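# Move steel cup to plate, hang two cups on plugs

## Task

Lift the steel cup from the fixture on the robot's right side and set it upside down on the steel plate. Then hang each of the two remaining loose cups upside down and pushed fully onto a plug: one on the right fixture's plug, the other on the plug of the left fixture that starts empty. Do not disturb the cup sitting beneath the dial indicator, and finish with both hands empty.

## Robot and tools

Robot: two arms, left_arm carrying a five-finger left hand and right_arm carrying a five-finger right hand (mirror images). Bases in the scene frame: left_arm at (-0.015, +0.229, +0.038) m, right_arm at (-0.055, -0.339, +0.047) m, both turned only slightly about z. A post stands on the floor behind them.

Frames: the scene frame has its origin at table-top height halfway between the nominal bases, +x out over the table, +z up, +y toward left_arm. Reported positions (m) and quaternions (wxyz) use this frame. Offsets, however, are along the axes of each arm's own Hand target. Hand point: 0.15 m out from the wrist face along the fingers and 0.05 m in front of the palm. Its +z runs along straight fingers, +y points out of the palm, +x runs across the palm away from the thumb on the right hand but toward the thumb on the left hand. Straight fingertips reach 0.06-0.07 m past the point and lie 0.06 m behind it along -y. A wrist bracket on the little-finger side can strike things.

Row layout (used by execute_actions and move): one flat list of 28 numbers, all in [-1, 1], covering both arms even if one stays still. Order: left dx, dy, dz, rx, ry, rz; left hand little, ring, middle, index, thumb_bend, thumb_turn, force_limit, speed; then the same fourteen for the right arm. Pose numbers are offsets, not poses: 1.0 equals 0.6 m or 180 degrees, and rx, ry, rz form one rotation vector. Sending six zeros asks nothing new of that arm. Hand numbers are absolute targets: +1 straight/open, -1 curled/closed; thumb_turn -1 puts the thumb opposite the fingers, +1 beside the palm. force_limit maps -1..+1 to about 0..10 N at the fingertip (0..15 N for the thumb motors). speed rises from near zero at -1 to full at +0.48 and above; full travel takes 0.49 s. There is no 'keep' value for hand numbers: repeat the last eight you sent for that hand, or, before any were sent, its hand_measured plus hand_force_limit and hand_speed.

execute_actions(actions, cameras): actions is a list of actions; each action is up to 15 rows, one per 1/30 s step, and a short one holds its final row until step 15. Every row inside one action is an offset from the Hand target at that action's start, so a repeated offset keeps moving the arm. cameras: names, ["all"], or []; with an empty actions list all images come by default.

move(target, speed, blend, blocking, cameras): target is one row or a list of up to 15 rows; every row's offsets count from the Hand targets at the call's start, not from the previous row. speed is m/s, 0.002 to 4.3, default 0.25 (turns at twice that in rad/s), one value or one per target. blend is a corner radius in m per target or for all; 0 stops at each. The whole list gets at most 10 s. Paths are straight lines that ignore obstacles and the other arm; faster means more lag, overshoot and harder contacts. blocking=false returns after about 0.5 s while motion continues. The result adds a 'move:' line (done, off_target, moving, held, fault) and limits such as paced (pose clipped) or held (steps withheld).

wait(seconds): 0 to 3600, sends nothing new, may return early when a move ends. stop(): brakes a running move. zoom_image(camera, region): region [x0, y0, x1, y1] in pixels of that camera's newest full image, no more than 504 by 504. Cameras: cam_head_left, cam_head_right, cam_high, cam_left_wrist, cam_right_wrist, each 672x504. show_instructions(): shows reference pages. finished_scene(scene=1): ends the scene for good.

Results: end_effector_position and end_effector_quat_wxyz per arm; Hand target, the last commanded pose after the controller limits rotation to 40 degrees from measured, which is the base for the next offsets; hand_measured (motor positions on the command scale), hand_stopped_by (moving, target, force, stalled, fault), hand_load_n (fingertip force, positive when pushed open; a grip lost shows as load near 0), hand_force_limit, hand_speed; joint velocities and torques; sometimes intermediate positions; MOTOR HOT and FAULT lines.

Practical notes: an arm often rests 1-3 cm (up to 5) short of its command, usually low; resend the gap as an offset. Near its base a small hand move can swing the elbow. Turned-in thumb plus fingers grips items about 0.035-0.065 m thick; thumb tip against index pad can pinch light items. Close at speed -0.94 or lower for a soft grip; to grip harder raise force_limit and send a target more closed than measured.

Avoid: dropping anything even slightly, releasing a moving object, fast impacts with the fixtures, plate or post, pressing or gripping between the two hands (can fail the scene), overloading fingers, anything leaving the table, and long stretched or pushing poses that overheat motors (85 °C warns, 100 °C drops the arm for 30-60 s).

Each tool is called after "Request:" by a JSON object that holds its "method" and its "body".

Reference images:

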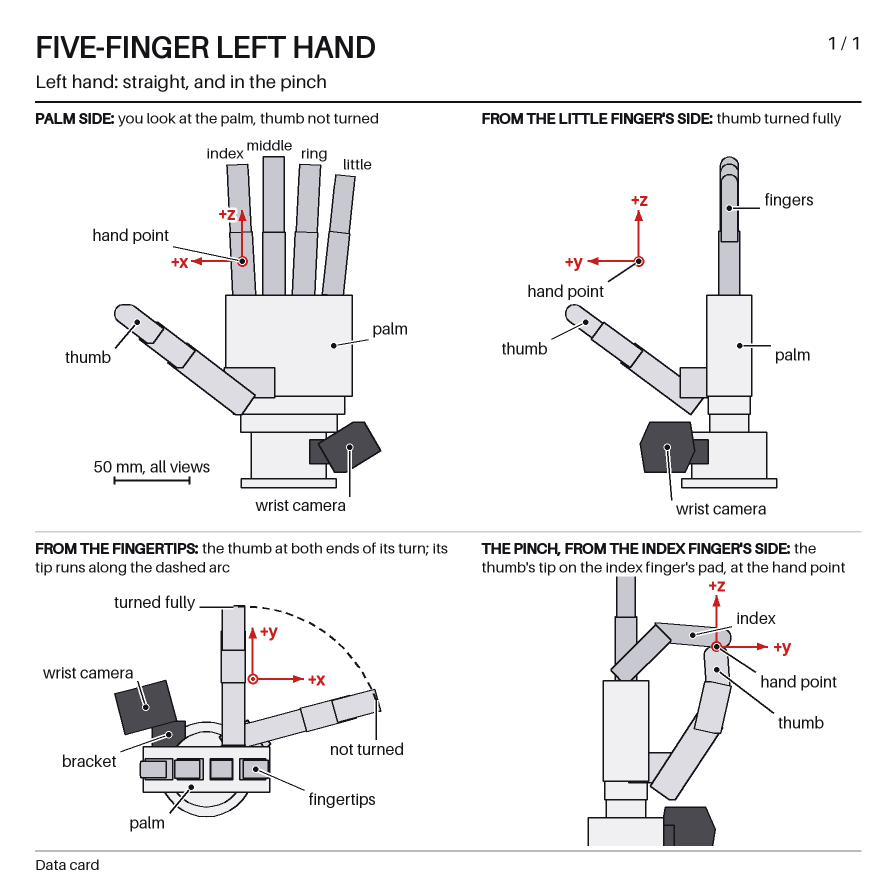

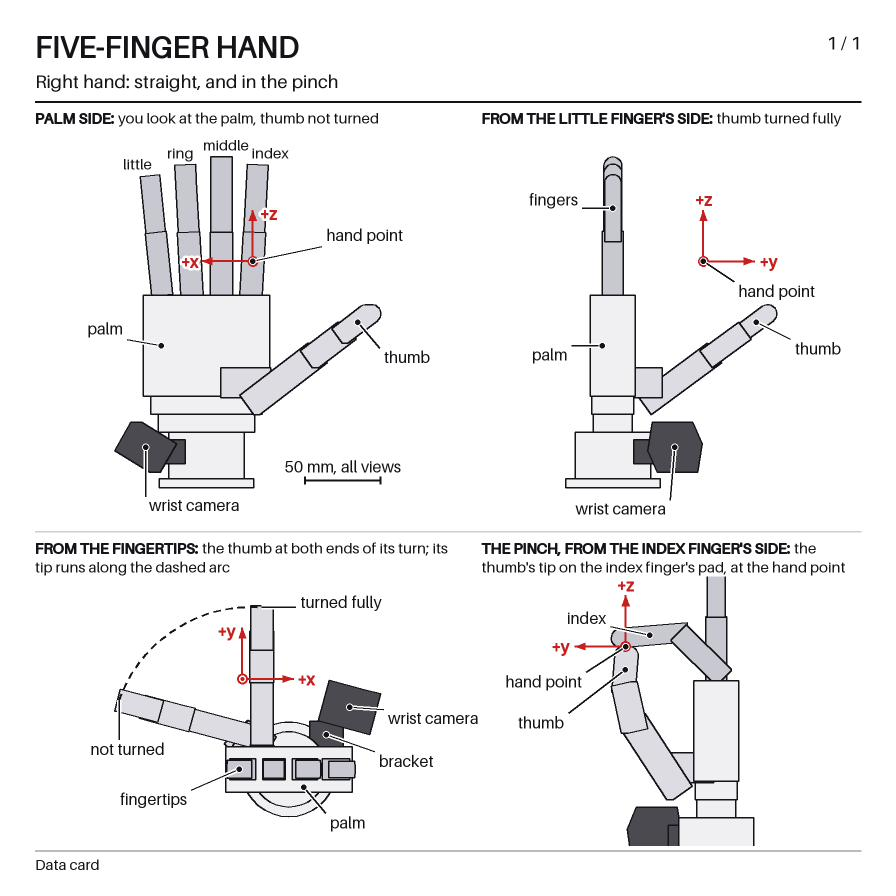

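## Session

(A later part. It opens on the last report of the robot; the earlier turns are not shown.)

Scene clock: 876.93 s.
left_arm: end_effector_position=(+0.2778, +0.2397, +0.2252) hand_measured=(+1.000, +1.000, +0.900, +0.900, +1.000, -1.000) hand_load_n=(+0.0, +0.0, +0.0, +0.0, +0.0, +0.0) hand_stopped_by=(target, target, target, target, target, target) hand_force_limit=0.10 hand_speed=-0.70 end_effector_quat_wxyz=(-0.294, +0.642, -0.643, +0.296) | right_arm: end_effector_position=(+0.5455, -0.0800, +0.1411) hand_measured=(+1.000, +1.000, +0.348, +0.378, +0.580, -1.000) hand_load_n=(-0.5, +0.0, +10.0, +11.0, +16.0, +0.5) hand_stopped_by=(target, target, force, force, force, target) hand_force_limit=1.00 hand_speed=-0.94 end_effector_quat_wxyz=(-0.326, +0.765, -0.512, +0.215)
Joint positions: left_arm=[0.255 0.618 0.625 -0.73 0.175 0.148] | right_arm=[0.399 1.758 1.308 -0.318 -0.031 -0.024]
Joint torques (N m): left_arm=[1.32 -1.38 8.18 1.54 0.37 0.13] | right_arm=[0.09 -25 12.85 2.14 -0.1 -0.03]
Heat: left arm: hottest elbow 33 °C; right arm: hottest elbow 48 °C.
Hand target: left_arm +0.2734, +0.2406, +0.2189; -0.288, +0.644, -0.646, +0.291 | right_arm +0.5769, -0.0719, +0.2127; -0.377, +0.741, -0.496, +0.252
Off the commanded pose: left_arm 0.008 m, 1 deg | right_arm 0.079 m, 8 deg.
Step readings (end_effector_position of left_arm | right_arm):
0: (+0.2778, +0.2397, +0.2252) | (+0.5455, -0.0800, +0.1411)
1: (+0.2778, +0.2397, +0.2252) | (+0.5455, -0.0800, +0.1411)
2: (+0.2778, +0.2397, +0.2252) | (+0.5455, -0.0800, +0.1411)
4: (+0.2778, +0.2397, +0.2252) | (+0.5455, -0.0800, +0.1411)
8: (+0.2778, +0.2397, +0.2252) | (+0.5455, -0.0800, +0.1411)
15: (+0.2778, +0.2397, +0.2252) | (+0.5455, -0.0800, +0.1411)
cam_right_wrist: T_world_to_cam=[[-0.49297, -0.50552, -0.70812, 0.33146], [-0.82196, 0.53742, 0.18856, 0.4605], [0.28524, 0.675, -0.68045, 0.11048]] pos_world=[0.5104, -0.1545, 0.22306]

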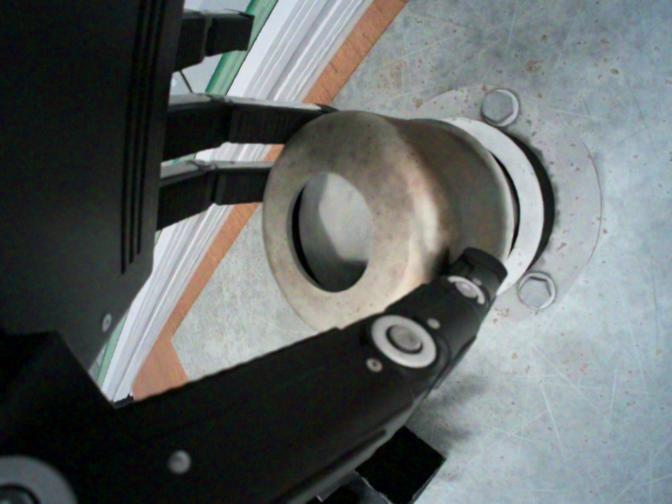

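Request:
{"method": "execute_actions", "body": {"actions": [[[0,0,0,0,0,0,1,1,0.9,0.9,1,-1,0.1,-0.7,0,-0.0225,0.0022,0.0,0,0,1,1,-0.3,-0.3,0.2,-1,1.0,-0.94]]], "cameras": ["cam_right_wrist"]}}

Scene clock: 878.60 s.
left_arm: end_effector_position=(+0.2778, +0.2397, +0.2252) hand_measured=(+1.000, +1.000, +0.900, +0.900, +1.000, -1.000) hand_load_n=(+0.0, +0.0, +0.0, +0.0, +0.0, +0.0) hand_stopped_by=(target, target, target, target, target, target) hand_force_limit=0.10 hand_speed=-0.70 end_effector_quat_wxyz=(-0.294, +0.642, -0.643, +0.296) | right_arm: end_effector_position=(+0.5714, -0.0720, +0.2036) hand_measured=(+1.000, +1.000, +0.348, +0.376, +0.576, -1.000) hand_load_n=(+0.0, +0.0, +0.0, +0.0, +0.0, +0.0) hand_stopped_by=(target, target, force, force, force, target) hand_force_limit=1.00 hand_speed=-0.94 end_effector_quat_wxyz=(-0.362, +0.749, -0.499, +0.242)
Joint positions: left_arm=[0.255 0.618 0.625 -0.73 0.175 0.148] | right_arm=[0.397 1.724 1.394 -0.339 -0.032 -0.028]
Joint torques (N m): left_arm=[1.14 -1.73 8.32 1.5 0.37 0.13] | right_arm=[0.26 -19.84 11.62 1.76 -0.06 0.02]
Heat: left arm: hottest elbow 33 °C; right arm: hottest elbow 48 °C.
Hand target: left_arm +0.2734, +0.2406, +0.2189; -0.288, +0.644, -0.646, +0.291 | right_arm +0.5851, -0.0684, +0.2227; -0.377, +0.741, -0.496, +0.251
Off the commanded pose: left_arm 0.008 m, 1 deg | right_arm 0.024 m, 2 deg.
Step readings (end_effector_position of left_arm | right_arm):
0: (+0.2778, +0.2397, +0.2252) | (+0.5455, -0.0800, +0.1411)
1: (+0.2778, +0.2397, +0.2252) | (+0.5458, -0.0799, +0.1416)
2: (+0.2778, +0.2397, +0.2252) | (+0.5459, -0.0799, +0.1422)
4: (+0.2778, +0.2397, +0.2252) | (+0.5466, -0.0800, +0.1443)
8: (+0.2778, +0.2397, +0.2252) | (+0.5510, -0.0797, +0.1591)
15: (+0.2778, +0.2397, +0.2252) | (+0.5704, -0.0724, +0.2017)
cam_right_wrist: T_world_to_cam=[[-0.42281, -0.4824, -0.76715, 0.36604], [-0.83769, 0.53098, 0.12779, 0.48659], [0.3457, 0.69667, -0.62861, 0.09668]] pos_world=[0.52896, -0.14915, 0.27939]

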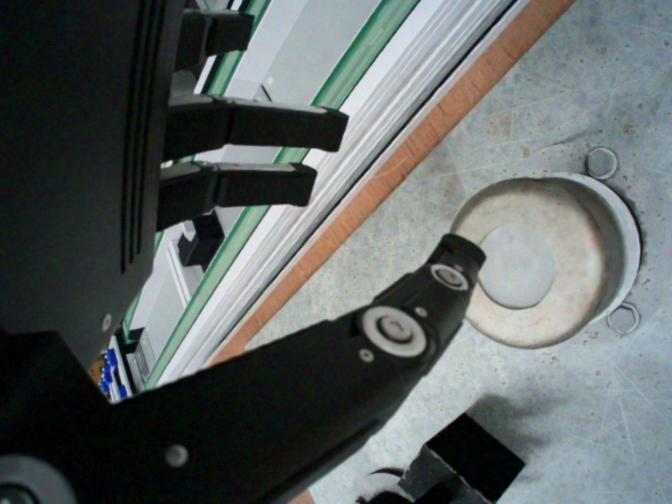

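Request:
{"method": "move", "body": {"target": [[0,0,0,0,0,0,1,1,0.9,0.9,1,-1,0.1,-0.7,0,0,0,0,0,0,1,1,0.6,0.6,1,-1,-0.6,-0.5],[0,0,0,0,0,0,1,1,0.9,0.9,1,-1,0.1,-0.7,-0.0078,0.0848,-0.0237,-0.0211,0,0,1,1,0.6,0.6,1,-1,-0.6,-0.5]], "speed": 0.06, "cameras": ["cam_right_wrist"]}}

Scene clock: 890.17 s.
left_arm: end_effector_position=(+0.2778, +0.2397, +0.2252) hand_measured=(+1.000, +1.000, +0.900, +0.900, +1.000, -1.000) hand_load_n=(+0.0, +0.0, +0.0, +0.0, +0.0, +0.0) hand_stopped_by=(target, target, target, target, target, target) hand_force_limit=0.10 hand_speed=-0.70 end_effector_quat_wxyz=(-0.294, +0.642, -0.643, +0.296) | right_arm: end_effector_position=(+0.5452, -0.0818, +0.1803) hand_measured=(+1.000, +1.000, +0.600, +0.600, +1.000, -1.000) hand_load_n=(+0.0, +0.0, -0.5, +0.0, +0.0, +0.0) hand_stopped_by=(target, target, target, target, target, target) hand_force_limit=-0.60 hand_speed=-0.50 end_effector_quat_wxyz=(-0.343, +0.758, -0.505, +0.229)
Joint positions: left_arm=[0.255 0.618 0.625 -0.73 0.175 0.148] | right_arm=[0.397 1.696 1.315 -0.339 -0.032 -0.028]
Joint torques (N m): left_arm=[1.38 -1.55 8.23 1.5 0.35 0.16] | right_arm=[0.91 -20.72 8.27 1.92 0.14 0.03]
Heat: left arm: hottest elbow 33 °C; right arm: hottest elbow 46 °C.
Hand target: left_arm +0.2734, +0.2406, +0.2189; -0.288, +0.644, -0.646, +0.291 | right_arm +0.5450, -0.0800, +0.1901; -0.352, +0.753, -0.504, +0.235
Off the commanded pose: left_arm 0.008 m, 1 deg | right_arm 0.010 m, 1 deg.
move: done
cam_right_wrist: T_world_to_cam=[[-0.45877, -0.49559, -0.73751, 0.34564], [-0.83061, 0.53401, 0.15784, 0.46381], [0.31561, 0.685, -0.65663, 0.11845]] pos_world=[0.50643, -0.15752, 0.25948]

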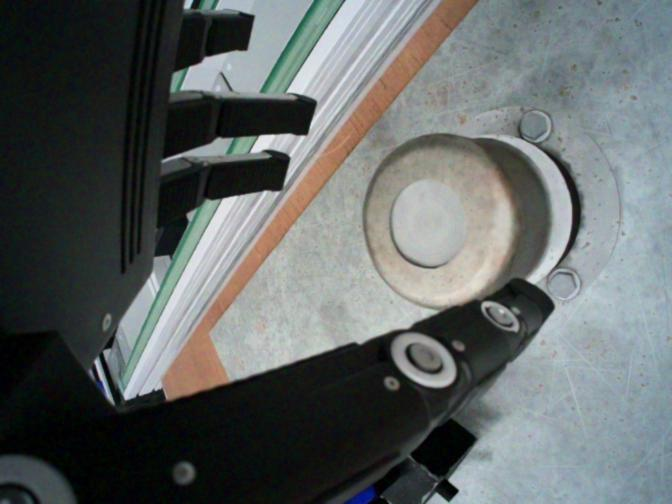

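Request:
{"method": "move", "body": {"target": [[0,0,0,0,0,0,1,1,0.9,0.9,1,-1,0.1,-0.7,0,0.102,0.0857,0,0,0,1,1,0.6,0.6,1,-1,-0.6,-0.5],[0,0,0,0,0,0,1,1,0.9,0.9,1,-1,0.1,-0.7,0.008,0.0375,0.0565,0,0,0,1,1,0.6,0.6,1,-1,-0.6,-0.5]], "speed": 0.06, "cameras": ["cam_right_wrist"]}}

Scene clock: 894.97 s.
left_arm: end_effector_position=(+0.2778, +0.2397, +0.2252) hand_measured=(+1.000, +1.000, +0.900, +0.900, +1.000, -1.000) hand_load_n=(+0.0, +0.0, +0.0, +0.0, +0.0, +0.0) hand_stopped_by=(target, target, target, target, target, target) hand_force_limit=0.10 hand_speed=-0.70 end_effector_quat_wxyz=(-0.294, +0.642, -0.643, +0.296) | right_arm: end_effector_position=(+0.5414, -0.0833, +0.1249) hand_measured=(+1.000, +1.000, +0.600, +0.600, +1.000, -1.000) hand_load_n=(+0.0, +0.0, +0.0, +0.0, +0.0, +0.0) hand_stopped_by=(target, target, target, target, target, target) hand_force_limit=-0.60 hand_speed=-0.50 end_effector_quat_wxyz=(-0.337, +0.760, -0.507, +0.225)
Joint positions: left_arm=[0.255 0.618 0.625 -0.73 0.175 0.148] | right_arm=[0.397 1.755 1.242 -0.223 -0.031 -0.028]
Joint torques (N m): left_arm=[0.91 -1.32 8.23 1.66 0.36 0.17] | right_arm=[0.15 -20.42 11.4 0.87 -0.07 -0.01]
Heat: left arm: hottest elbow 33 °C; right arm: hottest elbow 46 °C.
Hand target: left_arm +0.2734, +0.2406, +0.2189; -0.288, +0.644, -0.646, +0.291 | right_arm +0.5576, -0.0800, +0.1510; -0.352, +0.753, -0.504, +0.235
Off the commanded pose: left_arm 0.008 m, 1 deg | right_arm 0.031 m, 2 deg.
move: off_target (right_arm)
cam_right_wrist: T_world_to_cam=[[-0.47013, -0.49983, -0.72742, 0.3068], [-0.82798, 0.53519, 0.16738, 0.4676], [0.30564, 0.68099, -0.66546, 0.09047]] pos_world=[0.50375, -0.15851, 0.2051]

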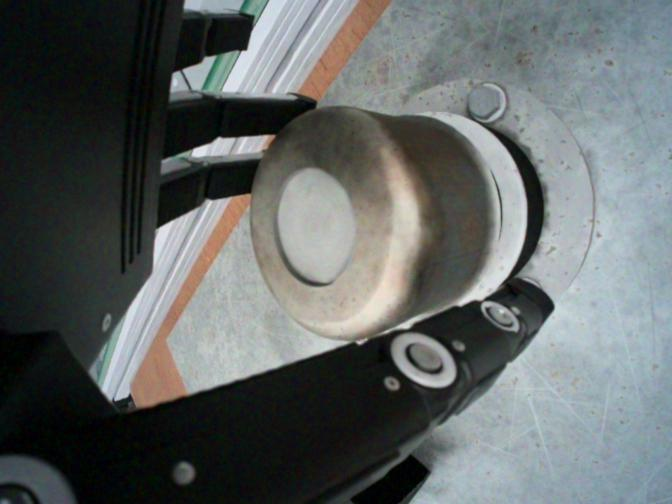

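Request:
{"method": "move", "body": {"target": [[0,0,0,0,0,0,1,1,0.9,0.9,1,-1,0.1,-0.7,0,0,0,0,0,0,1,1,0.0,0.0,0.5,-1,-0.6,-0.92]], "speed": 0.05, "cameras": []}}

Request:
{"method": "move", "body": {"target": [[0,0,0,0,0,0,1,1,0.9,0.9,1,-1,0.1,-0.7,0,0,0,0,0,0,1,1,-0.1,-0.1,0.4,-1,0.3,-0.92]], "speed": 0.05, "cameras": []}}

Request:
{"method": "move", "body": {"target": [[0,0,0,0,0,0,1,1,0.9,0.9,1,-1,0.1,-0.7,0,-0.0086,0.0102,0,0,0,1,1,-0.2,-0.2,0.3,-1,1.0,-0.94]], "speed": 0.05, "cameras": ["cam_right_wrist"]}}

Scene clock: 901.57 s.
left_arm: end_effector_position=(+0.2778, +0.2397, +0.2252) hand_measured=(+1.000, +1.000, +0.900, +0.900, +1.000, -1.000) hand_load_n=(+0.0, +0.0, +0.0, +0.0, +0.0, +0.0) hand_stopped_by=(target, target, target, target, target, target) hand_force_limit=0.10 hand_speed=-0.70 end_effector_quat_wxyz=(-0.294, +0.642, -0.643, +0.296) | right_arm: end_effector_position=(+0.5432, -0.0826, +0.1273) hand_measured=(+1.000, +1.000, +0.392, +0.436, +0.628, -1.000) hand_load_n=(+0.0, +0.0, +1.5, +1.0, +3.0, +0.5) hand_stopped_by=(target, target, force, force, force, target) hand_force_limit=-0.60 hand_speed=-0.92 end_effector_quat_wxyz=(-0.339, +0.760, -0.507, +0.226)
Joint positions: left_arm=[0.255 0.618 0.625 -0.73 0.175 0.148] | right_arm=[0.397 1.755 1.247 -0.223 -0.031 -0.028]
Joint torques (N m): left_arm=[1.49 -1.03 8.01 1.66 0.37 0.17] | right_arm=[0.09 -20.42 11.1 0.99 -0.07 -0.01]
Heat: left arm: hottest elbow 33 °C; right arm: hottest elbow 46 °C.
Hand target: left_arm +0.2734, +0.2406, +0.2189; -0.288, +0.644, -0.646, +0.291 | right_arm +0.5576, -0.0800, +0.1510; -0.352, +0.753, -0.504, +0.235
Off the commanded pose: left_arm 0.008 m, 1 deg | right_arm 0.028 m, 2 deg.
move: done

Scene clock: 902.10 s.
left_arm: end_effector_position=(+0.2778, +0.2397, +0.2252) hand_measured=(+1.000, +1.000, +0.900, +0.900, +1.000, -1.000) hand_load_n=(+0.0, +0.0, +0.0, +0.0, +0.0, +0.0) hand_stopped_by=(target, target, target, target, target, target) hand_force_limit=0.10 hand_speed=-0.70 end_effector_quat_wxyz=(-0.294, +0.642, -0.643, +0.296) | right_arm: end_effector_position=(+0.5437, -0.0824, +0.1279) hand_measured=(+1.000, +1.000, +0.364, +0.402, +0.600, -1.000) hand_load_n=(-0.5, +0.5, +6.5, +7.5, +9.0, +0.5) hand_stopped_by=(target, target, force, force, force, target) hand_force_limit=0.30 hand_speed=-0.92 end_effector_quat_wxyz=(-0.339, +0.759, -0.507, +0.226)
Joint positions: left_arm=[0.255 0.618 0.625 -0.73 0.175 0.148] | right_arm=[0.397 1.755 1.248 -0.223 -0.031 -0.028]
Joint torques (N m): left_arm=[1.03 -1.96 8.29 1.61 0.4 0.18] | right_arm=[0.15 -20.48 11.04 0.98 -0.07 -0.01]
Heat: left arm: hottest elbow 33 °C; right arm: hottest elbow 46 °C.
Hand target: left_arm +0.2734, +0.2406, +0.2189; -0.288, +0.644, -0.646, +0.291 | right_arm +0.5576, -0.0800, +0.1510; -0.352, +0.753, -0.504, +0.235
Off the commanded pose: left_arm 0.008 m, 1 deg | right_arm 0.027 m, 2 deg.
move: done

Scene clock: 902.60 s.
left_arm: end_effector_position=(+0.2778, +0.2397, +0.2252) hand_measured=(+1.000, +1.000, +0.900, +0.900, +1.000, -1.000) hand_load_n=(+0.0, -0.5, +0.0, +0.0, +0.0, +0.0) hand_stopped_by=(target, target, target, target, target, target) hand_force_limit=0.10 hand_speed=-0.70 end_effector_quat_wxyz=(-0.294, +0.642, -0.643, +0.296) | right_arm: end_effector_position=(+0.5452, -0.0819, +0.1284) hand_measured=(+1.000, +1.000, +0.334, +0.374, +0.590, -1.000) hand_load_n=(+0.0, +0.0, +10.5, +9.5, +15.0, +0.0) hand_stopped_by=(target, target, force, force, force, target) hand_force_limit=1.00 hand_speed=-0.94 end_effector_quat_wxyz=(-0.339, +0.760, -0.507, +0.226)
Joint positions: left_arm=[0.255 0.618 0.625 -0.73 0.175 0.148] | right_arm=[0.397 1.759 1.255 -0.229 -0.031 -0.028]
Joint torques (N m): left_arm=[1.2 -1.26 8.05 1.57 0.37 0.1] | right_arm=[0.21 -19.19 12.25 0.92 -0.04 -0.01]
Heat: left arm: hottest elbow 33 °C; right arm: hottest elbow 46 °C.
Hand target: left_arm +0.2734, +0.2406, +0.2189; -0.288, +0.644, -0.646, +0.291 | right_arm +0.5649, -0.0770, +0.1509; -0.352, +0.753, -0.504, +0.235
Off the commanded pose: left_arm 0.008 m, 1 deg | right_arm 0.030 m, 2 deg.
move: off_target (right_arm)
cam_right_wrist: T_world_to_cam=[[-0.46725, -0.49875, -0.73002, 0.31066], [-0.82863, 0.53497, 0.16488, 0.47008], [0.3083, 0.68195, -0.66324, 0.08898]] pos_world=[0.50725, -0.15721, 0.2083]

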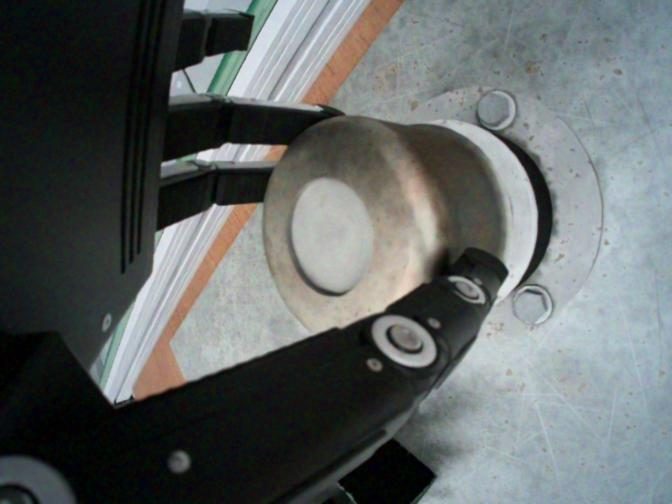

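Request:
{"method": "execute_actions", "body": {"actions": [[[0,0,0,0,0,0,1,1,0.9,0.9,1,-1,0.1,-0.7,0,-0.0145,-0.0033,0.005,0,0,1,1,-0.2,-0.2,0.3,-1,1.0,-0.94]]], "cameras": []}}

Request:
{"method": "execute_actions", "body": {"actions": [[[0,0,0,0,0,0,1,1,0.9,0.9,1,-1,0.1,-0.7,0,-0.0127,-0.0107,0.007,0,0,1,1,-0.2,-0.2,0.3,-1,1.0,-0.94]]], "cameras": ["cam_right_wrist"]}}

Scene clock: 905.90 s.
left_arm: end_effector_position=(+0.2778, +0.2397, +0.2252) hand_measured=(+1.000, +1.000, +0.900, +0.900, +1.000, -1.000) hand_load_n=(+0.0, +0.0, +0.0, +0.0, +0.0, +0.0) hand_stopped_by=(target, target, target, target, target, target) hand_force_limit=0.10 hand_speed=-0.70 end_effector_quat_wxyz=(-0.294, +0.642, -0.643, +0.296) | right_arm: end_effector_position=(+0.5455, -0.0818, +0.1292) hand_measured=(+1.000, +1.000, +0.334, +0.374, +0.590, -1.000) hand_load_n=(+0.0, +0.0, +9.5, +9.0, +15.5, +0.5) hand_stopped_by=(target, target, force, force, force, target) hand_force_limit=1.00 hand_speed=-0.94 end_effector_quat_wxyz=(-0.339, +0.760, -0.507, +0.226)
Joint positions: left_arm=[0.255 0.618 0.625 -0.73 0.175 0.148] | right_arm=[0.397 1.759 1.257 -0.231 -0.031 -0.028]
Joint torques (N m): left_arm=[0.79 -1.03 8.14 1.46 0.37 0.11] | right_arm=[0.21 -19.78 12.64 1.1 -0.06 -0.01]
Heat: left arm: hottest elbow 33 °C; right arm: hottest elbow 46 °C.
Hand target: left_arm +0.2734, +0.2406, +0.2189; -0.288, +0.644, -0.646, +0.291 | right_arm +0.5687, -0.0754, +0.1589; -0.358, +0.750, -0.502, +0.239
Off the commanded pose: left_arm 0.008 m, 1 deg | right_arm 0.038 m, 3 deg.
Step readings (end_effector_position of left_arm | right_arm):
0: (+0.2778, +0.2397, +0.2252) | (+0.5452, -0.0819, +0.1284)
1: (+0.2778, +0.2397, +0.2252) | (+0.5454, -0.0818, +0.1288)
2: (+0.2778, +0.2397, +0.2252) | (+0.5455, -0.0818, +0.1289)
4: (+0.2778, +0.2397, +0.2252) | (+0.5456, -0.0817, +0.1292)
8: (+0.2778, +0.2397, +0.2252) | (+0.5455, -0.0818, +0.1292)
15: (+0.2778, +0.2397, +0.2252) | (+0.5455, -0.0818, +0.1292)

Scene clock: 906.60 s.
left_arm: end_effector_position=(+0.2778, +0.2397, +0.2252) hand_measured=(+1.000, +1.000, +0.900, +0.900, +1.000, -1.000) hand_load_n=(+0.0, +0.0, +0.0, +0.0, +0.0, +0.0) hand_stopped_by=(target, target, target, target, target, target) hand_force_limit=0.10 hand_speed=-0.70 end_effector_quat_wxyz=(-0.294, +0.642, -0.643, +0.296) | right_arm: end_effector_position=(+0.5455, -0.0818, +0.1292) hand_measured=(+1.000, +1.000, +0.334, +0.374, +0.590, -1.000) hand_load_n=(+0.0, +0.0, +9.5, +9.0, +15.5, +0.0) hand_stopped_by=(target, target, force, force, force, target) hand_force_limit=1.00 hand_speed=-0.94 end_effector_quat_wxyz=(-0.339, +0.760, -0.507, +0.226)
Joint positions: left_arm=[0.255 0.618 0.625 -0.73 0.175 0.148] | right_arm=[0.397 1.759 1.257 -0.231 -0.031 -0.028]
Joint torques (N m): left_arm=[0.97 -0.91 8.1 1.57 0.37 0.15] | right_arm=[0.26 -21.6 12.1 1.47 -0.09 0]
Heat: left arm: hottest elbow 33 °C; right arm: hottest elbow 46 °C.
Hand target: left_arm +0.2734, +0.2406, +0.2189; -0.288, +0.644, -0.646, +0.291 | right_arm +0.5685, -0.0755, +0.1688; -0.366, +0.746, -0.499, +0.245
Off the commanded pose: left_arm 0.008 m, 1 deg | right_arm 0.046 m, 4 deg.
Step readings (end_effector_position of left_arm | right_arm):
0: (+0.2778, +0.2397, +0.2252) | (+0.5455, -0.0818, +0.1292)
1: (+0.2778, +0.2397, +0.2252) | (+0.5455, -0.0818, +0.1292)
2: (+0.2778, +0.2397, +0.2252) | (+0.5455, -0.0818, +0.1292)
4: (+0.2778, +0.2397, +0.2252) | (+0.5455, -0.0818, +0.1292)
8: (+0.2778, +0.2397, +0.2252) | (+0.5455, -0.0818, +0.1292)
15: (+0.2778, +0.2397, +0.2252) | (+0.5455, -0.0818, +0.1292)
cam_right_wrist: T_world_to_cam=[[-0.46725, -0.49875, -0.73002, 0.31148], [-0.82863, 0.53497, 0.16488, 0.47023], [0.3083, 0.68195, -0.66324, 0.08932]] pos_world=[0.50765, -0.15712, 0.2091]

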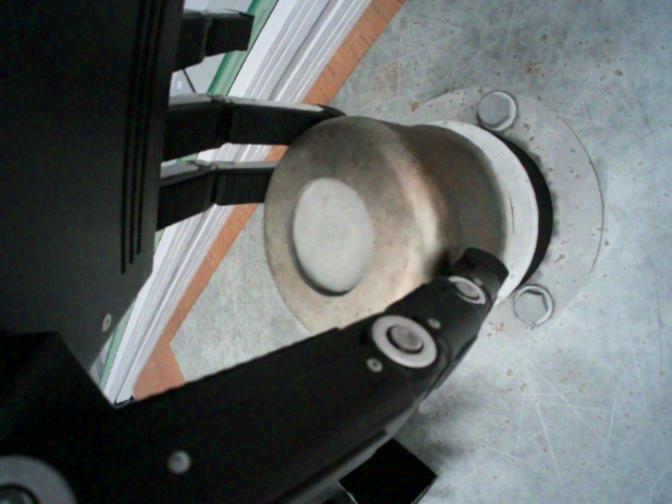

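Request:
{"method": "execute_actions", "body": {"actions": [[[0,0,0,0,0,0,1,1,0.9,0.9,1,-1,0.1,-0.7,0,-0.0127,-0.0107,0.002,0,0,1,1,-0.3,-0.3,0.2,-1,1.0,-0.94]]], "cameras": ["cam_right_wrist"]}}

Scene clock: 908.90 s.
left_arm: end_effector_position=(+0.2778, +0.2397, +0.2252) hand_measured=(+1.000, +1.000, +0.900, +0.900, +1.000, -1.000) hand_load_n=(+0.0, +0.0, +0.0, +0.0, +0.0, +0.0) hand_stopped_by=(target, target, target, target, target, target) hand_force_limit=0.10 hand_speed=-0.70 end_effector_quat_wxyz=(-0.294, +0.642, -0.643, +0.296) | right_arm: end_effector_position=(+0.5455, -0.0818, +0.1292) hand_measured=(+1.000, +1.000, +0.330, +0.372, +0.592, -1.000) hand_load_n=(+0.0, +0.0, +10.0, +10.0, +15.5, +0.5) hand_stopped_by=(target, target, force, force, force, target) hand_force_limit=1.00 hand_speed=-0.94 end_effector_quat_wxyz=(-0.339, +0.760, -0.507, +0.226)
Joint positions: left_arm=[0.255 0.618 0.625 -0.73 0.175 0.148] | right_arm=[0.397 1.759 1.257 -0.231 -0.031 -0.028]
Joint torques (N m): left_arm=[1.08 -1.96 8.36 1.52 0.36 0.13] | right_arm=[0.21 -22.77 12.44 1.03 -0.1 0.01]
Heat: left arm: hottest elbow 33 °C; right arm: hottest elbow 47 °C.
Hand target: left_arm +0.2734, +0.2406, +0.2189; -0.288, +0.644, -0.646, +0.291 | right_arm +0.5681, -0.0756, +0.1788; -0.368, +0.745, -0.499, +0.246
Off the commanded pose: left_arm 0.008 m, 1 deg | right_arm 0.055 m, 5 deg.
Step readings (end_effector_position of left_arm | right_arm):
0: (+0.2778, +0.2397, +0.2252) | (+0.5455, -0.0818, +0.1292)
1: (+0.2778, +0.2397, +0.2252) | (+0.5455, -0.0818, +0.1292)
2: (+0.2778, +0.2397, +0.2252) | (+0.5455, -0.0818, +0.1292)
4: (+0.2778, +0.2397, +0.2252) | (+0.5455, -0.0818, +0.1292)
8: (+0.2778, +0.2397, +0.2252) | (+0.5455, -0.0818, +0.1292)
15: (+0.2778, +0.2397, +0.2252) | (+0.5455, -0.0818, +0.1292)
cam_right_wrist: T_world_to_cam=[[-0.46725, -0.49875, -0.73002, 0.31148], [-0.82863, 0.53497, 0.16488, 0.47023], [0.3083, 0.68195, -0.66324, 0.08932]] pos_world=[0.50765, -0.15712, 0.2091]

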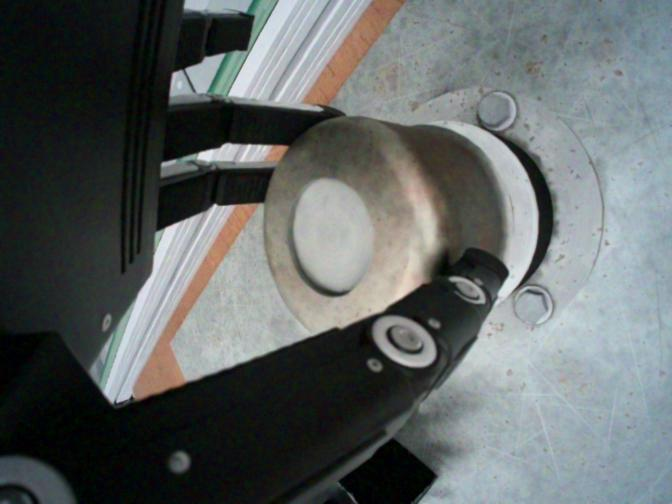

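Request:
{"method": "execute_actions", "body": {"actions": [[[0,0,0,0,0,0,1,1,0.9,0.9,1,-1,0.1,-0.7,0,-0.0145,-0.0033,0.0,0,0,1,1,-0.3,-0.3,0.2,-1,1.0,-0.94]]], "cameras": ["cam_right_wrist"]}}

Scene clock: 911.17 s.
left_arm: end_effector_position=(+0.2778, +0.2397, +0.2252) hand_measured=(+1.000, +1.000, +0.900, +0.900, +1.000, -1.000) hand_load_n=(+0.0, +0.0, +0.0, +0.0, +0.0, +0.0) hand_stopped_by=(target, target, target, target, target, target) hand_force_limit=0.10 hand_speed=-0.70 end_effector_quat_wxyz=(-0.294, +0.642, -0.643, +0.296) | right_arm: end_effector_position=(+0.5466, -0.0820, +0.1348) hand_measured=(+1.000, +1.000, +0.330, +0.372, +0.592, -1.000) hand_load_n=(+0.0, +0.0, +7.5, +9.0, +14.0, -0.5) hand_stopped_by=(target, target, force, force, force, target) hand_force_limit=1.00 hand_speed=-0.94 end_effector_quat_wxyz=(-0.336, +0.761, -0.508, +0.224)
Joint positions: left_arm=[0.255 0.618 0.625 -0.73 0.175 0.148] | right_arm=[0.396 1.756 1.275 -0.258 -0.031 -0.028]
Joint torques (N m): left_arm=[1.26 -1.55 8.25 1.46 0.34 0.13] | right_arm=[0.26 -22.83 12.89 1.14 -0.11 0.01]
Heat: left arm: hottest elbow 33 °C; right arm: hottest elbow 47 °C.
Hand target: left_arm +0.2734, +0.2406, +0.2189; -0.288, +0.644, -0.646, +0.291 | right_arm +0.5716, -0.0742, +0.1870; -0.369, +0.745, -0.499, +0.246
Off the commanded pose: left_arm 0.008 m, 1 deg | right_arm 0.058 m, 5 deg.
Step readings (end_effector_position of left_arm | right_arm):
0: (+0.2778, +0.2397, +0.2252) | (+0.5455, -0.0818, +0.1292)
1: (+0.2778, +0.2397, +0.2252) | (+0.5456, -0.0817, +0.1296)
2: (+0.2778, +0.2397, +0.2252) | (+0.5459, -0.0816, +0.1307)
4: (+0.2778, +0.2397, +0.2252) | (+0.5463, -0.0815, +0.1331)
8: (+0.2778, +0.2397, +0.2252) | (+0.5466, -0.0820, +0.1348)
15: (+0.2778, +0.2397, +0.2252) | (+0.5466, -0.0820, +0.1348)
cam_right_wrist: T_world_to_cam=[[-0.47321, -0.50045, -0.725, 0.31844], [-0.82682, 0.53633, 0.16945, 0.46881], [0.30404, 0.67963, -0.66758, 0.09554]] pos_world=[0.50926, -0.15701, 0.21521]

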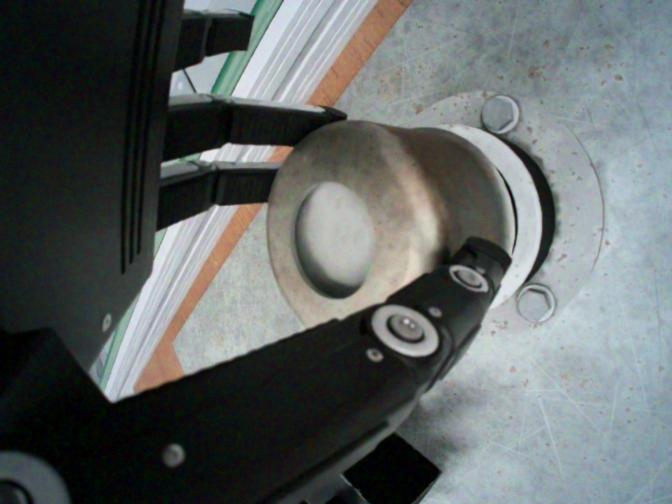

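Request:
{"method": "move", "body": {"target": [[0,0,0,0,0,0,1,1,0.9,0.9,1,-1,0.1,-0.7,0,0,0,0,0,0,1,1,-0.4,-0.4,0.2,-1,1.0,-0.94]], "speed": 0.05, "cameras": ["cam_right_wrist"]}}

Scene clock: 917.17 s.
left_arm: end_effector_position=(+0.2778, +0.2397, +0.2252) hand_measured=(+1.000, +1.000, +0.900, +0.900, +1.000, -1.000) hand_load_n=(+0.0, -0.5, +0.0, +0.0, +0.0, +0.0) hand_stopped_by=(target, target, target, target, target, target) hand_force_limit=0.10 hand_speed=-0.70 end_effector_quat_wxyz=(-0.294, +0.642, -0.643, +0.296) | right_arm: end_effector_position=(+0.5585, -0.0840, +0.1592) hand_measured=(+1.000, +1.000, -0.400, +0.362, +0.588, -1.000) hand_load_n=(+0.0, +0.0, +0.0, +0.0, +0.0, +0.0) hand_stopped_by=(target, target, target, force, force, target) hand_force_limit=1.00 hand_speed=-0.94 end_effector_quat_wxyz=(-0.350, +0.753, -0.504, +0.237)
Joint positions: left_arm=[0.255 0.618 0.625 -0.73 0.175 0.148] | right_arm=[0.387 1.738 1.301 -0.261 -0.033 -0.034]
Joint torques (N m): left_arm=[1.32 -1.26 8.31 1.68 0.36 0.16] | right_arm=[1.14 -20.54 11.64 1.21 -0.05 0.07]
Heat: left arm: hottest elbow 33 °C; right arm: hottest elbow 48 °C.
Hand target: left_arm +0.2734, +0.2406, +0.2189; -0.288, +0.644, -0.646, +0.291 | right_arm +0.5715, -0.0742, +0.1871; -0.368, +0.745, -0.499, +0.246
Off the commanded pose: left_arm 0.008 m, 1 deg | right_arm 0.032 m, 3 deg.
move: done
cam_right_wrist: T_world_to_cam=[[-0.44477, -0.49009, -0.74966, 0.32966], [-0.83127, 0.53748, 0.1418, 0.48253], [0.33344, 0.68624, -0.64645, 0.09039]] pos_world=[0.51759, -0.15982, 0.23714]

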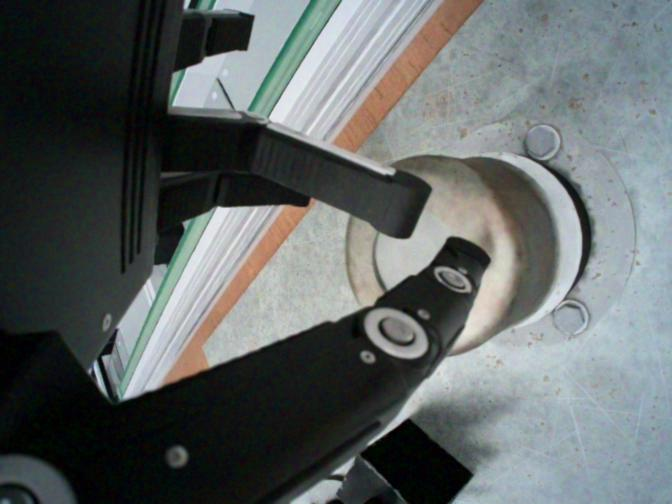

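Request:
{"method": "move", "body": {"target": [[0,0,0,0,0,0,1,1,0.9,0.9,1,-1,0.1,-0.7,0,0,0,0,0,0,1,1,0.6,0.6,1,-1,-0.6,-0.5],[0,0,0,0,0,0,1,1,0.9,0.9,1,-1,0.1,-0.7,0.0,-0.03,-0.025,0,0,0,1,1,0.6,0.6,1,-1,-0.6,-0.5]], "speed": 0.06, "cameras": ["cam_right_wrist"]}}

Scene clock: 935.40 s.
left_arm: end_effector_position=(+0.2778, +0.2397, +0.2252) hand_measured=(+1.000, +1.000, +0.900, +0.900, +1.000, -1.000) hand_load_n=(+0.0, +0.0, +0.0, +0.0, +0.0, +0.0) hand_stopped_by=(target, target, target, target, target, target) hand_force_limit=0.10 hand_speed=-0.70 end_effector_quat_wxyz=(-0.294, +0.642, -0.643, +0.296) | right_arm: end_effector_position=(+0.5595, -0.0836, +0.1824) hand_measured=(+1.000, +1.000, +0.600, +0.600, +1.000, -1.000) hand_load_n=(+0.0, +0.0, +0.0, +0.0, +0.0, +0.0) hand_stopped_by=(target, target, target, target, target, target) hand_force_limit=-0.60 hand_speed=-0.50 end_effector_quat_wxyz=(-0.352, +0.752, -0.503, +0.239)
Joint positions: left_arm=[0.255 0.618 0.625 -0.73 0.175 0.148] | right_arm=[0.387 1.715 1.333 -0.311 -0.033 -0.034]
Joint torques (N m): left_arm=[1.49 -1.26 8.21 1.37 0.37 0.11] | right_arm=[1.08 -20.54 11.97 1.06 -0.05 0.06]
Heat: left arm: hottest elbow 33 °C; right arm: hottest elbow 49 °C.
Hand target: left_arm +0.2734, +0.2406, +0.2189; -0.288, +0.644, -0.646, +0.291 | right_arm +0.5707, -0.0746, +0.2104; -0.369, +0.745, -0.498, +0.246
Off the commanded pose: left_arm 0.008 m, 1 deg | right_arm 0.032 m, 2 deg.
move: off_target (right_arm)
cam_right_wrist: T_world_to_cam=[[-0.44131, -0.48879, -0.75255, 0.34627], [-0.83188, 0.53731, 0.13884, 0.48075], [0.33649, 0.6873, -0.64373, 0.10267]] pos_world=[0.51819, -0.15962, 0.25993]

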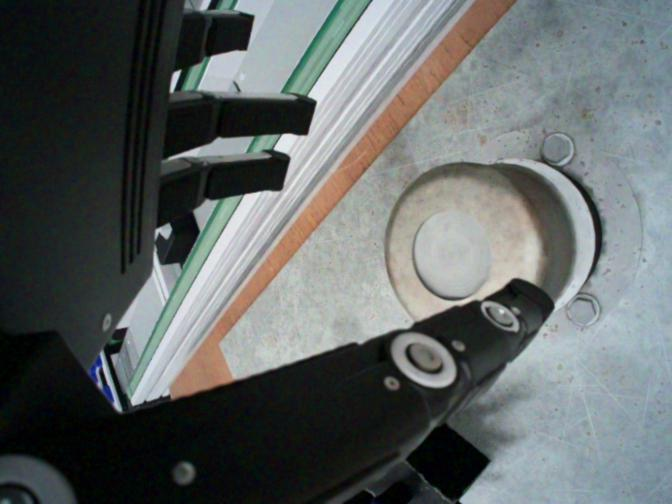

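Request:
{"method": "move", "body": {"target": [[0,0,0,0,0,0,1,1,0.9,0.9,1,-1,0.1,-0.7,-0.0082,0.0532,-0.0135,-0.015,0,0,1,1,0.6,0.6,1,-1,-0.6,-0.5],[0,0,0,0,0,0,1,1,0.9,0.9,1,-1,0.1,-0.7,-0.0082,0.159,0.0672,-0.015,0,0,1,1,0.6,0.6,1,-1,-0.6,-0.5],[0,0,0,0,0,0,1,1,0.9,0.9,1,-1,0.1,-0.7,-0.0002,0.0932,0.0412,-0.015,0,0,1,1,0.6,0.6,1,-1,-0.6,-0.5]], "speed": 0.06, "cameras": ["cam_right_wrist"]}}

Scene clock: 943.13 s.
left_arm: end_effector_position=(+0.2778, +0.2397, +0.2252) hand_measured=(+1.000, +1.000, +0.900, +0.900, +1.000, -1.000) hand_load_n=(+0.0, +0.0, +0.0, +0.0, +0.0, +0.0) hand_stopped_by=(target, target, target, target, target, target) hand_force_limit=0.10 hand_speed=-0.70 end_effector_quat_wxyz=(-0.294, +0.642, -0.643, +0.296) | right_arm: end_effector_position=(+0.5429, -0.0874, +0.1254) hand_measured=(+1.000, +1.000, +0.600, +0.600, +1.000, -1.000) hand_load_n=(+0.0, +0.0, +0.0, +0.0, +0.0, +0.0) hand_stopped_by=(target, target, target, target, target, target) hand_force_limit=-0.60 hand_speed=-0.50 end_effector_quat_wxyz=(-0.335, +0.760, -0.509, +0.226)
Joint positions: left_arm=[0.255 0.618 0.625 -0.73 0.175 0.148] | right_arm=[0.391 1.755 1.244 -0.228 -0.031 -0.032]
Joint torques (N m): left_arm=[0.5 -1.32 8.14 1.57 0.34 0.16] | right_arm=[0.67 -20.31 11.41 0.95 -0.06 0.02]
Heat: left arm: hottest elbow 33 °C; right arm: hottest elbow 48 °C.
Hand target: left_arm +0.2734, +0.2406, +0.2189; -0.288, +0.644, -0.646, +0.291 | right_arm +0.5573, -0.0798, +0.1509; -0.351, +0.754, -0.504, +0.234
Off the commanded pose: left_arm 0.008 m, 1 deg | right_arm 0.030 m, 2 deg.
move: off_target (right_arm)
cam_right_wrist: T_world_to_cam=[[-0.47291, -0.50042, -0.72521, 0.30701], [-0.82568, 0.53901, 0.1665, 0.47016], [0.30758, 0.67753, -0.66809, 0.09211]] pos_world=[0.50506, -0.1622, 0.20591]

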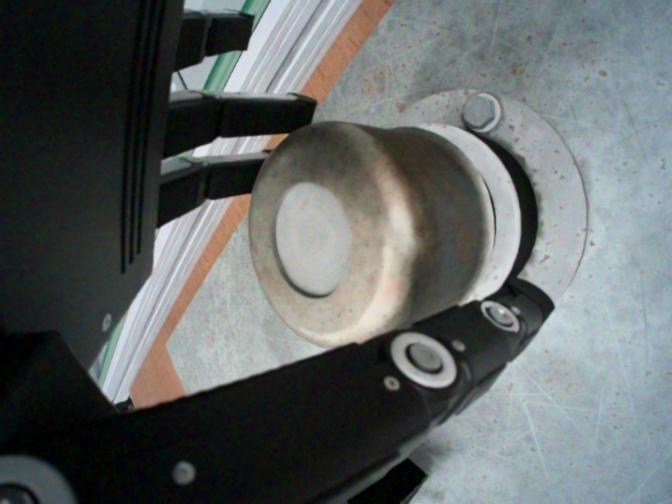

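Request:
{"method": "execute_actions", "body": {"actions": [[[0,0,0,0,0,0,1,1,0.9,0.9,1,-1,0.1,-0.7,-0.0125,0,0,0,0,0,1,1,0.6,0.6,1,-1,-0.6,-0.5]]], "cameras": ["cam_right_wrist"]}}

Scene clock: 945.47 s.
left_arm: end_effector_position=(+0.2778, +0.2397, +0.2252) hand_measured=(+1.000, +1.000, +0.900, +0.900, +1.000, -1.000) hand_load_n=(+0.0, +0.0, +0.0, -0.5, +0.0, +0.0) hand_stopped_by=(target, target, target, target, target, target) hand_force_limit=0.10 hand_speed=-0.70 end_effector_quat_wxyz=(-0.294, +0.642, -0.643, +0.296) | right_arm: end_effector_position=(+0.5418, -0.0845, +0.1254) hand_measured=(+1.000, +1.000, +0.600, +0.600, +1.000, -1.000) hand_load_n=(+0.0, +0.0, +0.0, -0.5, +0.0, +0.0) hand_stopped_by=(target, target, target, target, target, target) hand_force_limit=-0.60 hand_speed=-0.50 end_effector_quat_wxyz=(-0.335, +0.760, -0.509, +0.226)
Joint positions: left_arm=[0.255 0.618 0.625 -0.73 0.175 0.148] | right_arm=[0.396 1.755 1.244 -0.228 -0.027 -0.028]
Joint torques (N m): left_arm=[1.26 -1.26 8.42 1.61 0.36 0.1] | right_arm=[1.61 -20.42 11.3 0.98 0.13 0.09]
Heat: left arm: hottest elbow 33 °C; right arm: hottest elbow 48 °C.
Hand target: left_arm +0.2734, +0.2406, +0.2189; -0.288, +0.644, -0.646, +0.291 | right_arm +0.5544, -0.0728, +0.1509; -0.351, +0.754, -0.504, +0.234
Off the commanded pose: left_arm 0.008 m, 1 deg | right_arm 0.031 m, 2 deg.
Step readings (end_effector_position of left_arm | right_arm):
0: (+0.2778, +0.2397, +0.2252) | (+0.5429, -0.0874, +0.1254)
1: (+0.2778, +0.2397, +0.2252) | (+0.5429, -0.0874, +0.1254)
2: (+0.2778, +0.2397, +0.2252) | (+0.5428, -0.0870, +0.1254)
4: (+0.2778, +0.2397, +0.2252) | (+0.5426, -0.0865, +0.1254)
8: (+0.2778, +0.2397, +0.2252) | (+0.5419, -0.0848, +0.1254)
15: (+0.2778, +0.2397, +0.2252) | (+0.5418, -0.0845, +0.1254)
cam_right_wrist: T_world_to_cam=[[-0.47275, -0.50084, -0.72503, 0.3078], [-0.82586, 0.5388, 0.16629, 0.46787], [0.30736, 0.67738, -0.66834, 0.0906]] pos_world=[0.50406, -0.1593, 0.20591]

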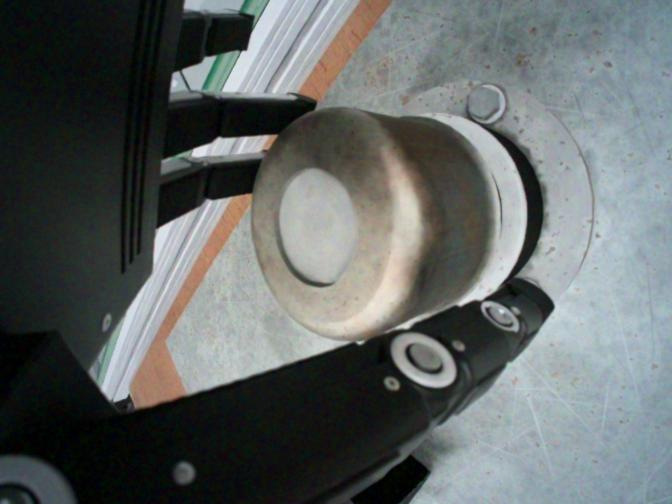

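Request:
{"method": "move", "body": {"target": [[0,0,0,0,0,0,1,1,0.9,0.9,1,-1,0.1,-0.7,0,0,0,0,0,0,1,1,0.0,0.0,0.5,-1,-0.6,-0.92]], "speed": 0.05, "cameras": []}}

Request:
{"method": "move", "body": {"target": [[0,0,0,0,0,0,1,1,0.9,0.9,1,-1,0.1,-0.7,0,0,0,0,0,0,1,1,-0.1,-0.1,0.4,-1,0.3,-0.92]], "speed": 0.05, "cameras": []}}

Request:
{"method": "move", "body": {"target": [[0,0,0,0,0,0,1,1,0.9,0.9,1,-1,0.1,-0.7,0,0,0,0,0,0,1,1,-0.2,-0.2,0.3,-1,1.0,-0.94]], "speed": 0.05, "cameras": []}}

Request:
{"method": "execute_actions", "body": {"actions": [[[0,0,0,0,0,0,1,1,0.9,0.9,1,-1,0.1,-0.7,0,-0.0064,0.0076,0,0,0,1,1,-0.2,-0.2,0.3,-1,1.0,-0.94]]], "cameras": []}}

Request:
{"method": "move", "body": {"target": [[0,0,0,0,0,0,1,1,0.9,0.9,1,-1,0.1,-0.7,0,0,0,0,0,0,1,1,-0.3,-0.3,0.2,-1,1.0,-0.94]], "speed": 0.05, "cameras": ["cam_right_wrist"]}}

Scene clock: 953.13 s.
left_arm: end_effector_position=(+0.2778, +0.2397, +0.2252) hand_measured=(+1.000, +1.000, +0.900, +0.900, +1.000, -1.000) hand_load_n=(+0.0, +0.0, +0.0, +0.0, +0.0, +0.0) hand_stopped_by=(target, target, target, target, target, target) hand_force_limit=0.10 hand_speed=-0.70 end_effector_quat_wxyz=(-0.294, +0.642, -0.643, +0.296) | right_arm: end_effector_position=(+0.5441, -0.0844, +0.1278) hand_measured=(+1.000, +1.000, +0.370, +0.466, +0.620, -1.000) hand_load_n=(+0.0, +0.0, +2.5, +0.0, +2.5, +0.5) hand_stopped_by=(target, target, force, force, force, target) hand_force_limit=-0.60 hand_speed=-0.92 end_effector_quat_wxyz=(-0.336, +0.759, -0.509, +0.229)
Joint positions: left_arm=[0.255 0.618 0.625 -0.73 0.175 0.148] | right_arm=[0.396 1.755 1.249 -0.228 -0.023 -0.027]
Joint torques (N m): left_arm=[1.55 -1.14 8.32 1.54 0.36 0.15] | right_arm=[1.55 -20.42 11.03 1.01 0.01 0.06]
Heat: left arm: hottest elbow 33 °C; right arm: hottest elbow 48 °C.
Hand target: left_arm +0.2734, +0.2406, +0.2189; -0.288, +0.644, -0.646, +0.291 | right_arm +0.5544, -0.0728, +0.1508; -0.351, +0.754, -0.504, +0.234
Off the commanded pose: left_arm 0.008 m, 1 deg | right_arm 0.028 m, 2 deg.
move: done

Scene clock: 953.83 s.
left_arm: end_effector_position=(+0.2778, +0.2397, +0.2252) hand_measured=(+1.000, +1.000, +0.900, +0.900, +1.000, -1.000) hand_load_n=(+0.0, +0.0, +0.0, +0.0, +0.0, +0.0) hand_stopped_by=(target, target, target, target, target, target) hand_force_limit=0.10 hand_speed=-0.70 end_effector_quat_wxyz=(-0.294, +0.642, -0.643, +0.296) | right_arm: end_effector_position=(+0.5447, -0.0850, +0.1281) hand_measured=(+1.000, +1.000, +0.342, +0.408, +0.572, -1.000) hand_load_n=(+0.0, +0.0, +6.0, +7.0, +9.5, +0.0) hand_stopped_by=(target, target, force, force, force, target) hand_force_limit=0.30 hand_speed=-0.92 end_effector_quat_wxyz=(-0.335, +0.758, -0.510, +0.230)
Joint positions: left_arm=[0.255 0.618 0.625 -0.73 0.175 0.148] | right_arm=[0.396 1.755 1.25 -0.228 -0.019 -0.027]
Joint torques (N m): left_arm=[0.97 -1.2 8.29 1.66 0.32 0.12] | right_arm=[1.44 -20.37 11.02 0.99 -0.12 0.06]
Heat: left arm: hottest elbow 33 °C; right arm: hottest elbow 48 °C.
Hand target: left_arm +0.2734, +0.2406, +0.2189; -0.288, +0.644, -0.646, +0.291 | right_arm +0.5545, -0.0728, +0.1509; -0.351, +0.754, -0.504, +0.234
Off the commanded pose: left_arm 0.008 m, 1 deg | right_arm 0.028 m, 2 deg.
move: done

Scene clock: 954.57 s.
left_arm: end_effector_position=(+0.2778, +0.2397, +0.2252) hand_measured=(+1.000, +1.000, +0.900, +0.900, +1.000, -1.000) hand_load_n=(+0.0, +0.0, +0.0, +0.0, +0.0, +0.0) hand_stopped_by=(target, target, target, target, target, target) hand_force_limit=0.10 hand_speed=-0.70 end_effector_quat_wxyz=(-0.294, +0.642, -0.643, +0.296) | right_arm: end_effector_position=(+0.5455, -0.0855, +0.1285) hand_measured=(+1.000, +1.000, +0.322, +0.394, +0.534, -1.000) hand_load_n=(-0.5, +0.0, +8.0, +10.0, +14.5, -0.5) hand_stopped_by=(target, target, force, force, force, target) hand_force_limit=1.00 hand_speed=-0.94 end_effector_quat_wxyz=(-0.335, +0.758, -0.510, +0.232)
Joint positions: left_arm=[0.255 0.618 0.625 -0.73 0.175 0.148] | right_arm=[0.396 1.755 1.251 -0.228 -0.016 -0.027]
Joint torques (N m): left_arm=[1.32 -1.2 8.17 1.58 0.35 0.15] | right_arm=[1.55 -20.37 10.95 0.96 -0.26 0.07]
Heat: left arm: hottest elbow 33 °C; right arm: hottest elbow 48 °C.
Hand target: left_arm +0.2734, +0.2406, +0.2189; -0.288, +0.644, -0.646, +0.291 | right_arm +0.5544, -0.0728, +0.1509; -0.351, +0.754, -0.504, +0.234
Off the commanded pose: left_arm 0.008 m, 1 deg | right_arm 0.027 m, 2 deg.
move: done

Scene clock: 955.27 s.
left_arm: end_effector_position=(+0.2778, +0.2397, +0.2252) hand_measured=(+1.000, +1.000, +0.900, +0.900, +1.000, -1.000) hand_load_n=(+0.0, +0.0, +0.0, +0.0, +0.0, +0.5) hand_stopped_by=(target, target, target, target, target, target) hand_force_limit=0.10 hand_speed=-0.70 end_effector_quat_wxyz=(-0.294, +0.642, -0.643, +0.296) | right_arm: end_effector_position=(+0.5459, -0.0856, +0.1292) hand_measured=(+1.000, +1.000, +0.322, +0.394, +0.534, -1.000) hand_load_n=(+0.0, +0.0, +7.5, +10.0, +14.5, -0.5) hand_stopped_by=(target, target, force, force, force, target) hand_force_limit=1.00 hand_speed=-0.94 end_effector_quat_wxyz=(-0.334, +0.758, -0.510, +0.232)
Joint positions: left_arm=[0.255 0.618 0.625 -0.73 0.175 0.148] | right_arm=[0.396 1.755 1.253 -0.231 -0.015 -0.028]
Joint torques (N m): left_arm=[2.2 -1.85 8.16 1.57 0.39 0.16] | right_arm=[1.61 -19.25 12.04 0.92 -0.26 0.08]
Heat: left arm: hottest elbow 33 °C; right arm: hottest elbow 48 °C.
Hand target: left_arm +0.2734, +0.2406, +0.2189; -0.288, +0.644, -0.646, +0.291 | right_arm +0.5600, -0.0706, +0.1510; -0.351, +0.754, -0.504, +0.234
Off the commanded pose: left_arm 0.008 m, 1 deg | right_arm 0.030 m, 2 deg.
Step readings (end_effector_position of left_arm | right_arm):
0: (+0.2778, +0.2397, +0.2252) | (+0.5455, -0.0855, +0.1285)
1: (+0.2778, +0.2397, +0.2252) | (+0.5458, -0.0854, +0.1289)
2: (+0.2778, +0.2397, +0.2252) | (+0.5458, -0.0855, +0.1290)
4: (+0.2778, +0.2397, +0.2252) | (+0.5459, -0.0855, +0.1293)
8: (+0.2778, +0.2397, +0.2252) | (+0.5459, -0.0856, +0.1292)
15: (+0.2778, +0.2397, +0.2252) | (+0.5459, -0.0856, +0.1292)

Scene clock: 959.27 s.
left_arm: end_effector_position=(+0.2778, +0.2397, +0.2252) hand_measured=(+1.000, +1.000, +0.900, +0.900, +1.000, -1.000) hand_load_n=(+0.0, +0.0, -0.5, +0.0, +0.0, +0.0) hand_stopped_by=(target, target, target, target, target, target) hand_force_limit=0.10 hand_speed=-0.70 end_effector_quat_wxyz=(-0.294, +0.642, -0.643, +0.296) | right_arm: end_effector_position=(+0.5520, -0.1023, +0.1294) hand_measured=(+1.000, +1.000, -0.298, +0.392, +0.204, -1.000) hand_load_n=(-0.5, +0.5, +10.0, +0.0, +9.0, -1.0) hand_stopped_by=(target, target, force, force, target, target) hand_force_limit=1.00 hand_speed=-0.94 end_effector_quat_wxyz=(-0.323, +0.758, -0.512, +0.243)
Joint positions: left_arm=[0.255 0.618 0.625 -0.73 0.175 0.148] | right_arm=[0.375 1.755 1.259 -0.242 -0.002 -0.051]
Joint torques (N m): left_arm=[0.73 -1.73 8.36 1.54 0.38 0.18] | right_arm=[3.49 -19.43 11.56 1.31 -0.74 0.3]
Heat: left arm: hottest elbow 33 °C; right arm: hottest elbow 47 °C.
Hand target: left_arm +0.2734, +0.2406, +0.2189; -0.288, +0.644, -0.646, +0.291 | right_arm +0.5601, -0.0707, +0.1510; -0.351, +0.754, -0.504, +0.234
Off the commanded pose: left_arm 0.008 m, 1 deg | right_arm 0.039 m, 3 deg.
move: done
cam_right_wrist: T_world_to_cam=[[-0.47652, -0.51197, -0.71471, 0.30612], [-0.81415, 0.56378, 0.13896, 0.48484], [0.3318, 0.6481, -0.68548, 0.08794]] pos_world=[0.51143, -0.17361, 0.2117]

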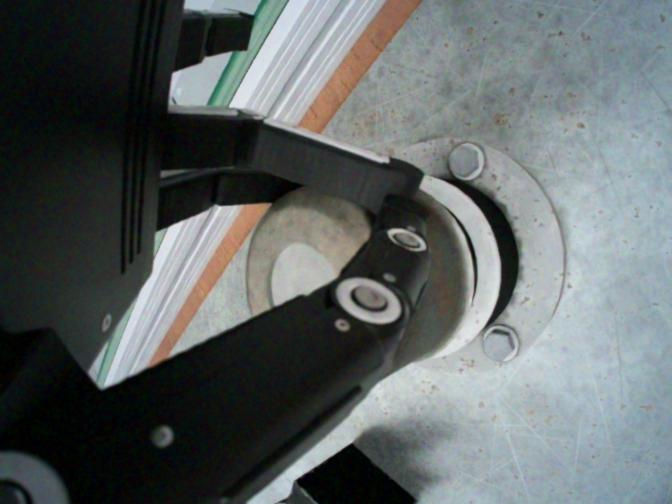

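Request:
{"method": "move", "body": {"target": [[0,0,0,0,0,0,1,1,0.9,0.9,1,-1,0.1,-0.7,0,0,0,0,0,0,1,1,0.6,0.6,1,-1,-0.6,-0.6],[0,0,0,0,0,0,1,1,0.9,0.9,1,-1,0.1,-0.7,0,-0.06,-0.05,0,0,0,1,1,0.6,0.6,1,-1,-0.6,-0.6]], "speed": 0.06, "cameras": ["cam_right_wrist","cam_head_right"]}}

Scene clock: 964.70 s.
left_arm: end_effector_position=(+0.2778, +0.2397, +0.2252) hand_measured=(+1.000, +1.000, +0.900, +0.900, +1.000, -1.000) hand_load_n=(+0.0, +0.0, +0.0, +0.0, +0.0, +0.5) hand_stopped_by=(target, target, target, target, target, target) hand_force_limit=0.10 hand_speed=-0.70 end_effector_quat_wxyz=(-0.294, +0.642, -0.643, +0.296) | right_arm: end_effector_position=(+0.5489, -0.0806, +0.1698) hand_measured=(+1.000, +1.000, +0.600, +0.600, +1.000, -1.000) hand_load_n=(+0.0, +0.0, +0.0, +0.0, +0.0, +0.0) hand_stopped_by=(target, target, target, target, target, target) hand_force_limit=-0.60 hand_speed=-0.60 end_effector_quat_wxyz=(-0.334, +0.761, -0.509, +0.227)
Joint positions: left_arm=[0.255 0.618 0.625 -0.73 0.175 0.148] | right_arm=[0.4 1.724 1.331 -0.348 -0.022 -0.028]
Joint torques (N m): left_arm=[1.14 -1.55 7.95 1.33 0.35 0.18] | right_arm=[1.32 -20.54 11.88 0.99 -0.04 0.08]
Heat: left arm: hottest elbow 33 °C; right arm: hottest elbow 47 °C.
Hand target: left_arm +0.2734, +0.2406, +0.2189; -0.288, +0.644, -0.646, +0.291 | right_arm +0.5602, -0.0705, +0.1979; -0.351, +0.754, -0.504, +0.234
Off the commanded pose: left_arm 0.008 m, 1 deg | right_arm 0.032 m, 2 deg.
move: off_target (right_arm)
cam_right_wrist: T_world_to_cam=[[-0.47359, -0.5032, -0.72284, 0.34519], [-0.82533, 0.54007, 0.16477, 0.46434], [0.30747, 0.67462, -0.67108, 0.11564]] pos_world=[0.51116, -0.15509, 0.25061]
Images, in order (width x height): cam_head_right 672x504, cam_right_wrist 672x504.

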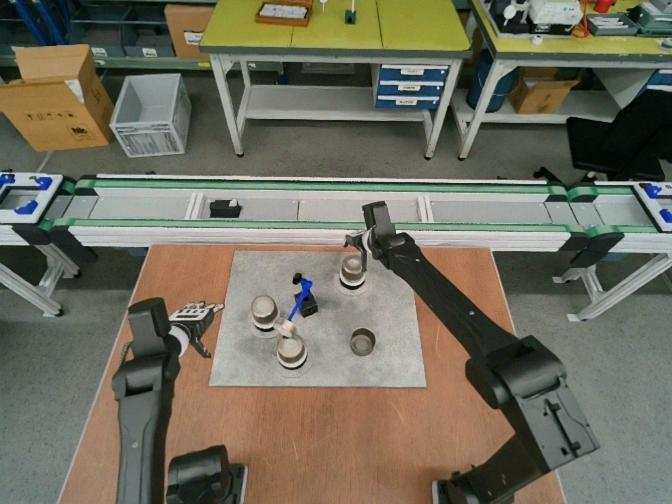

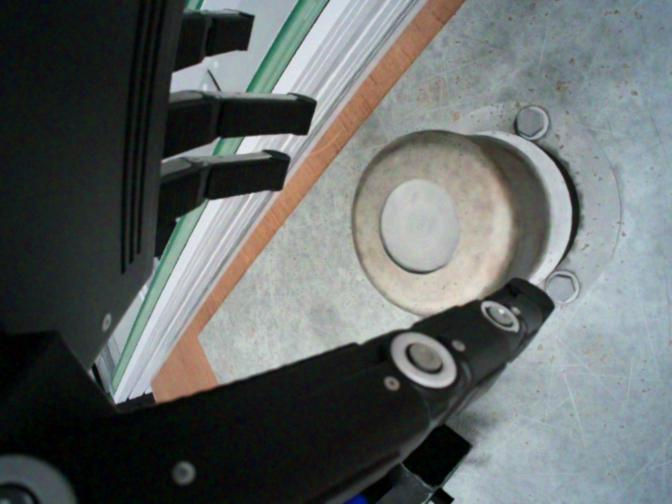

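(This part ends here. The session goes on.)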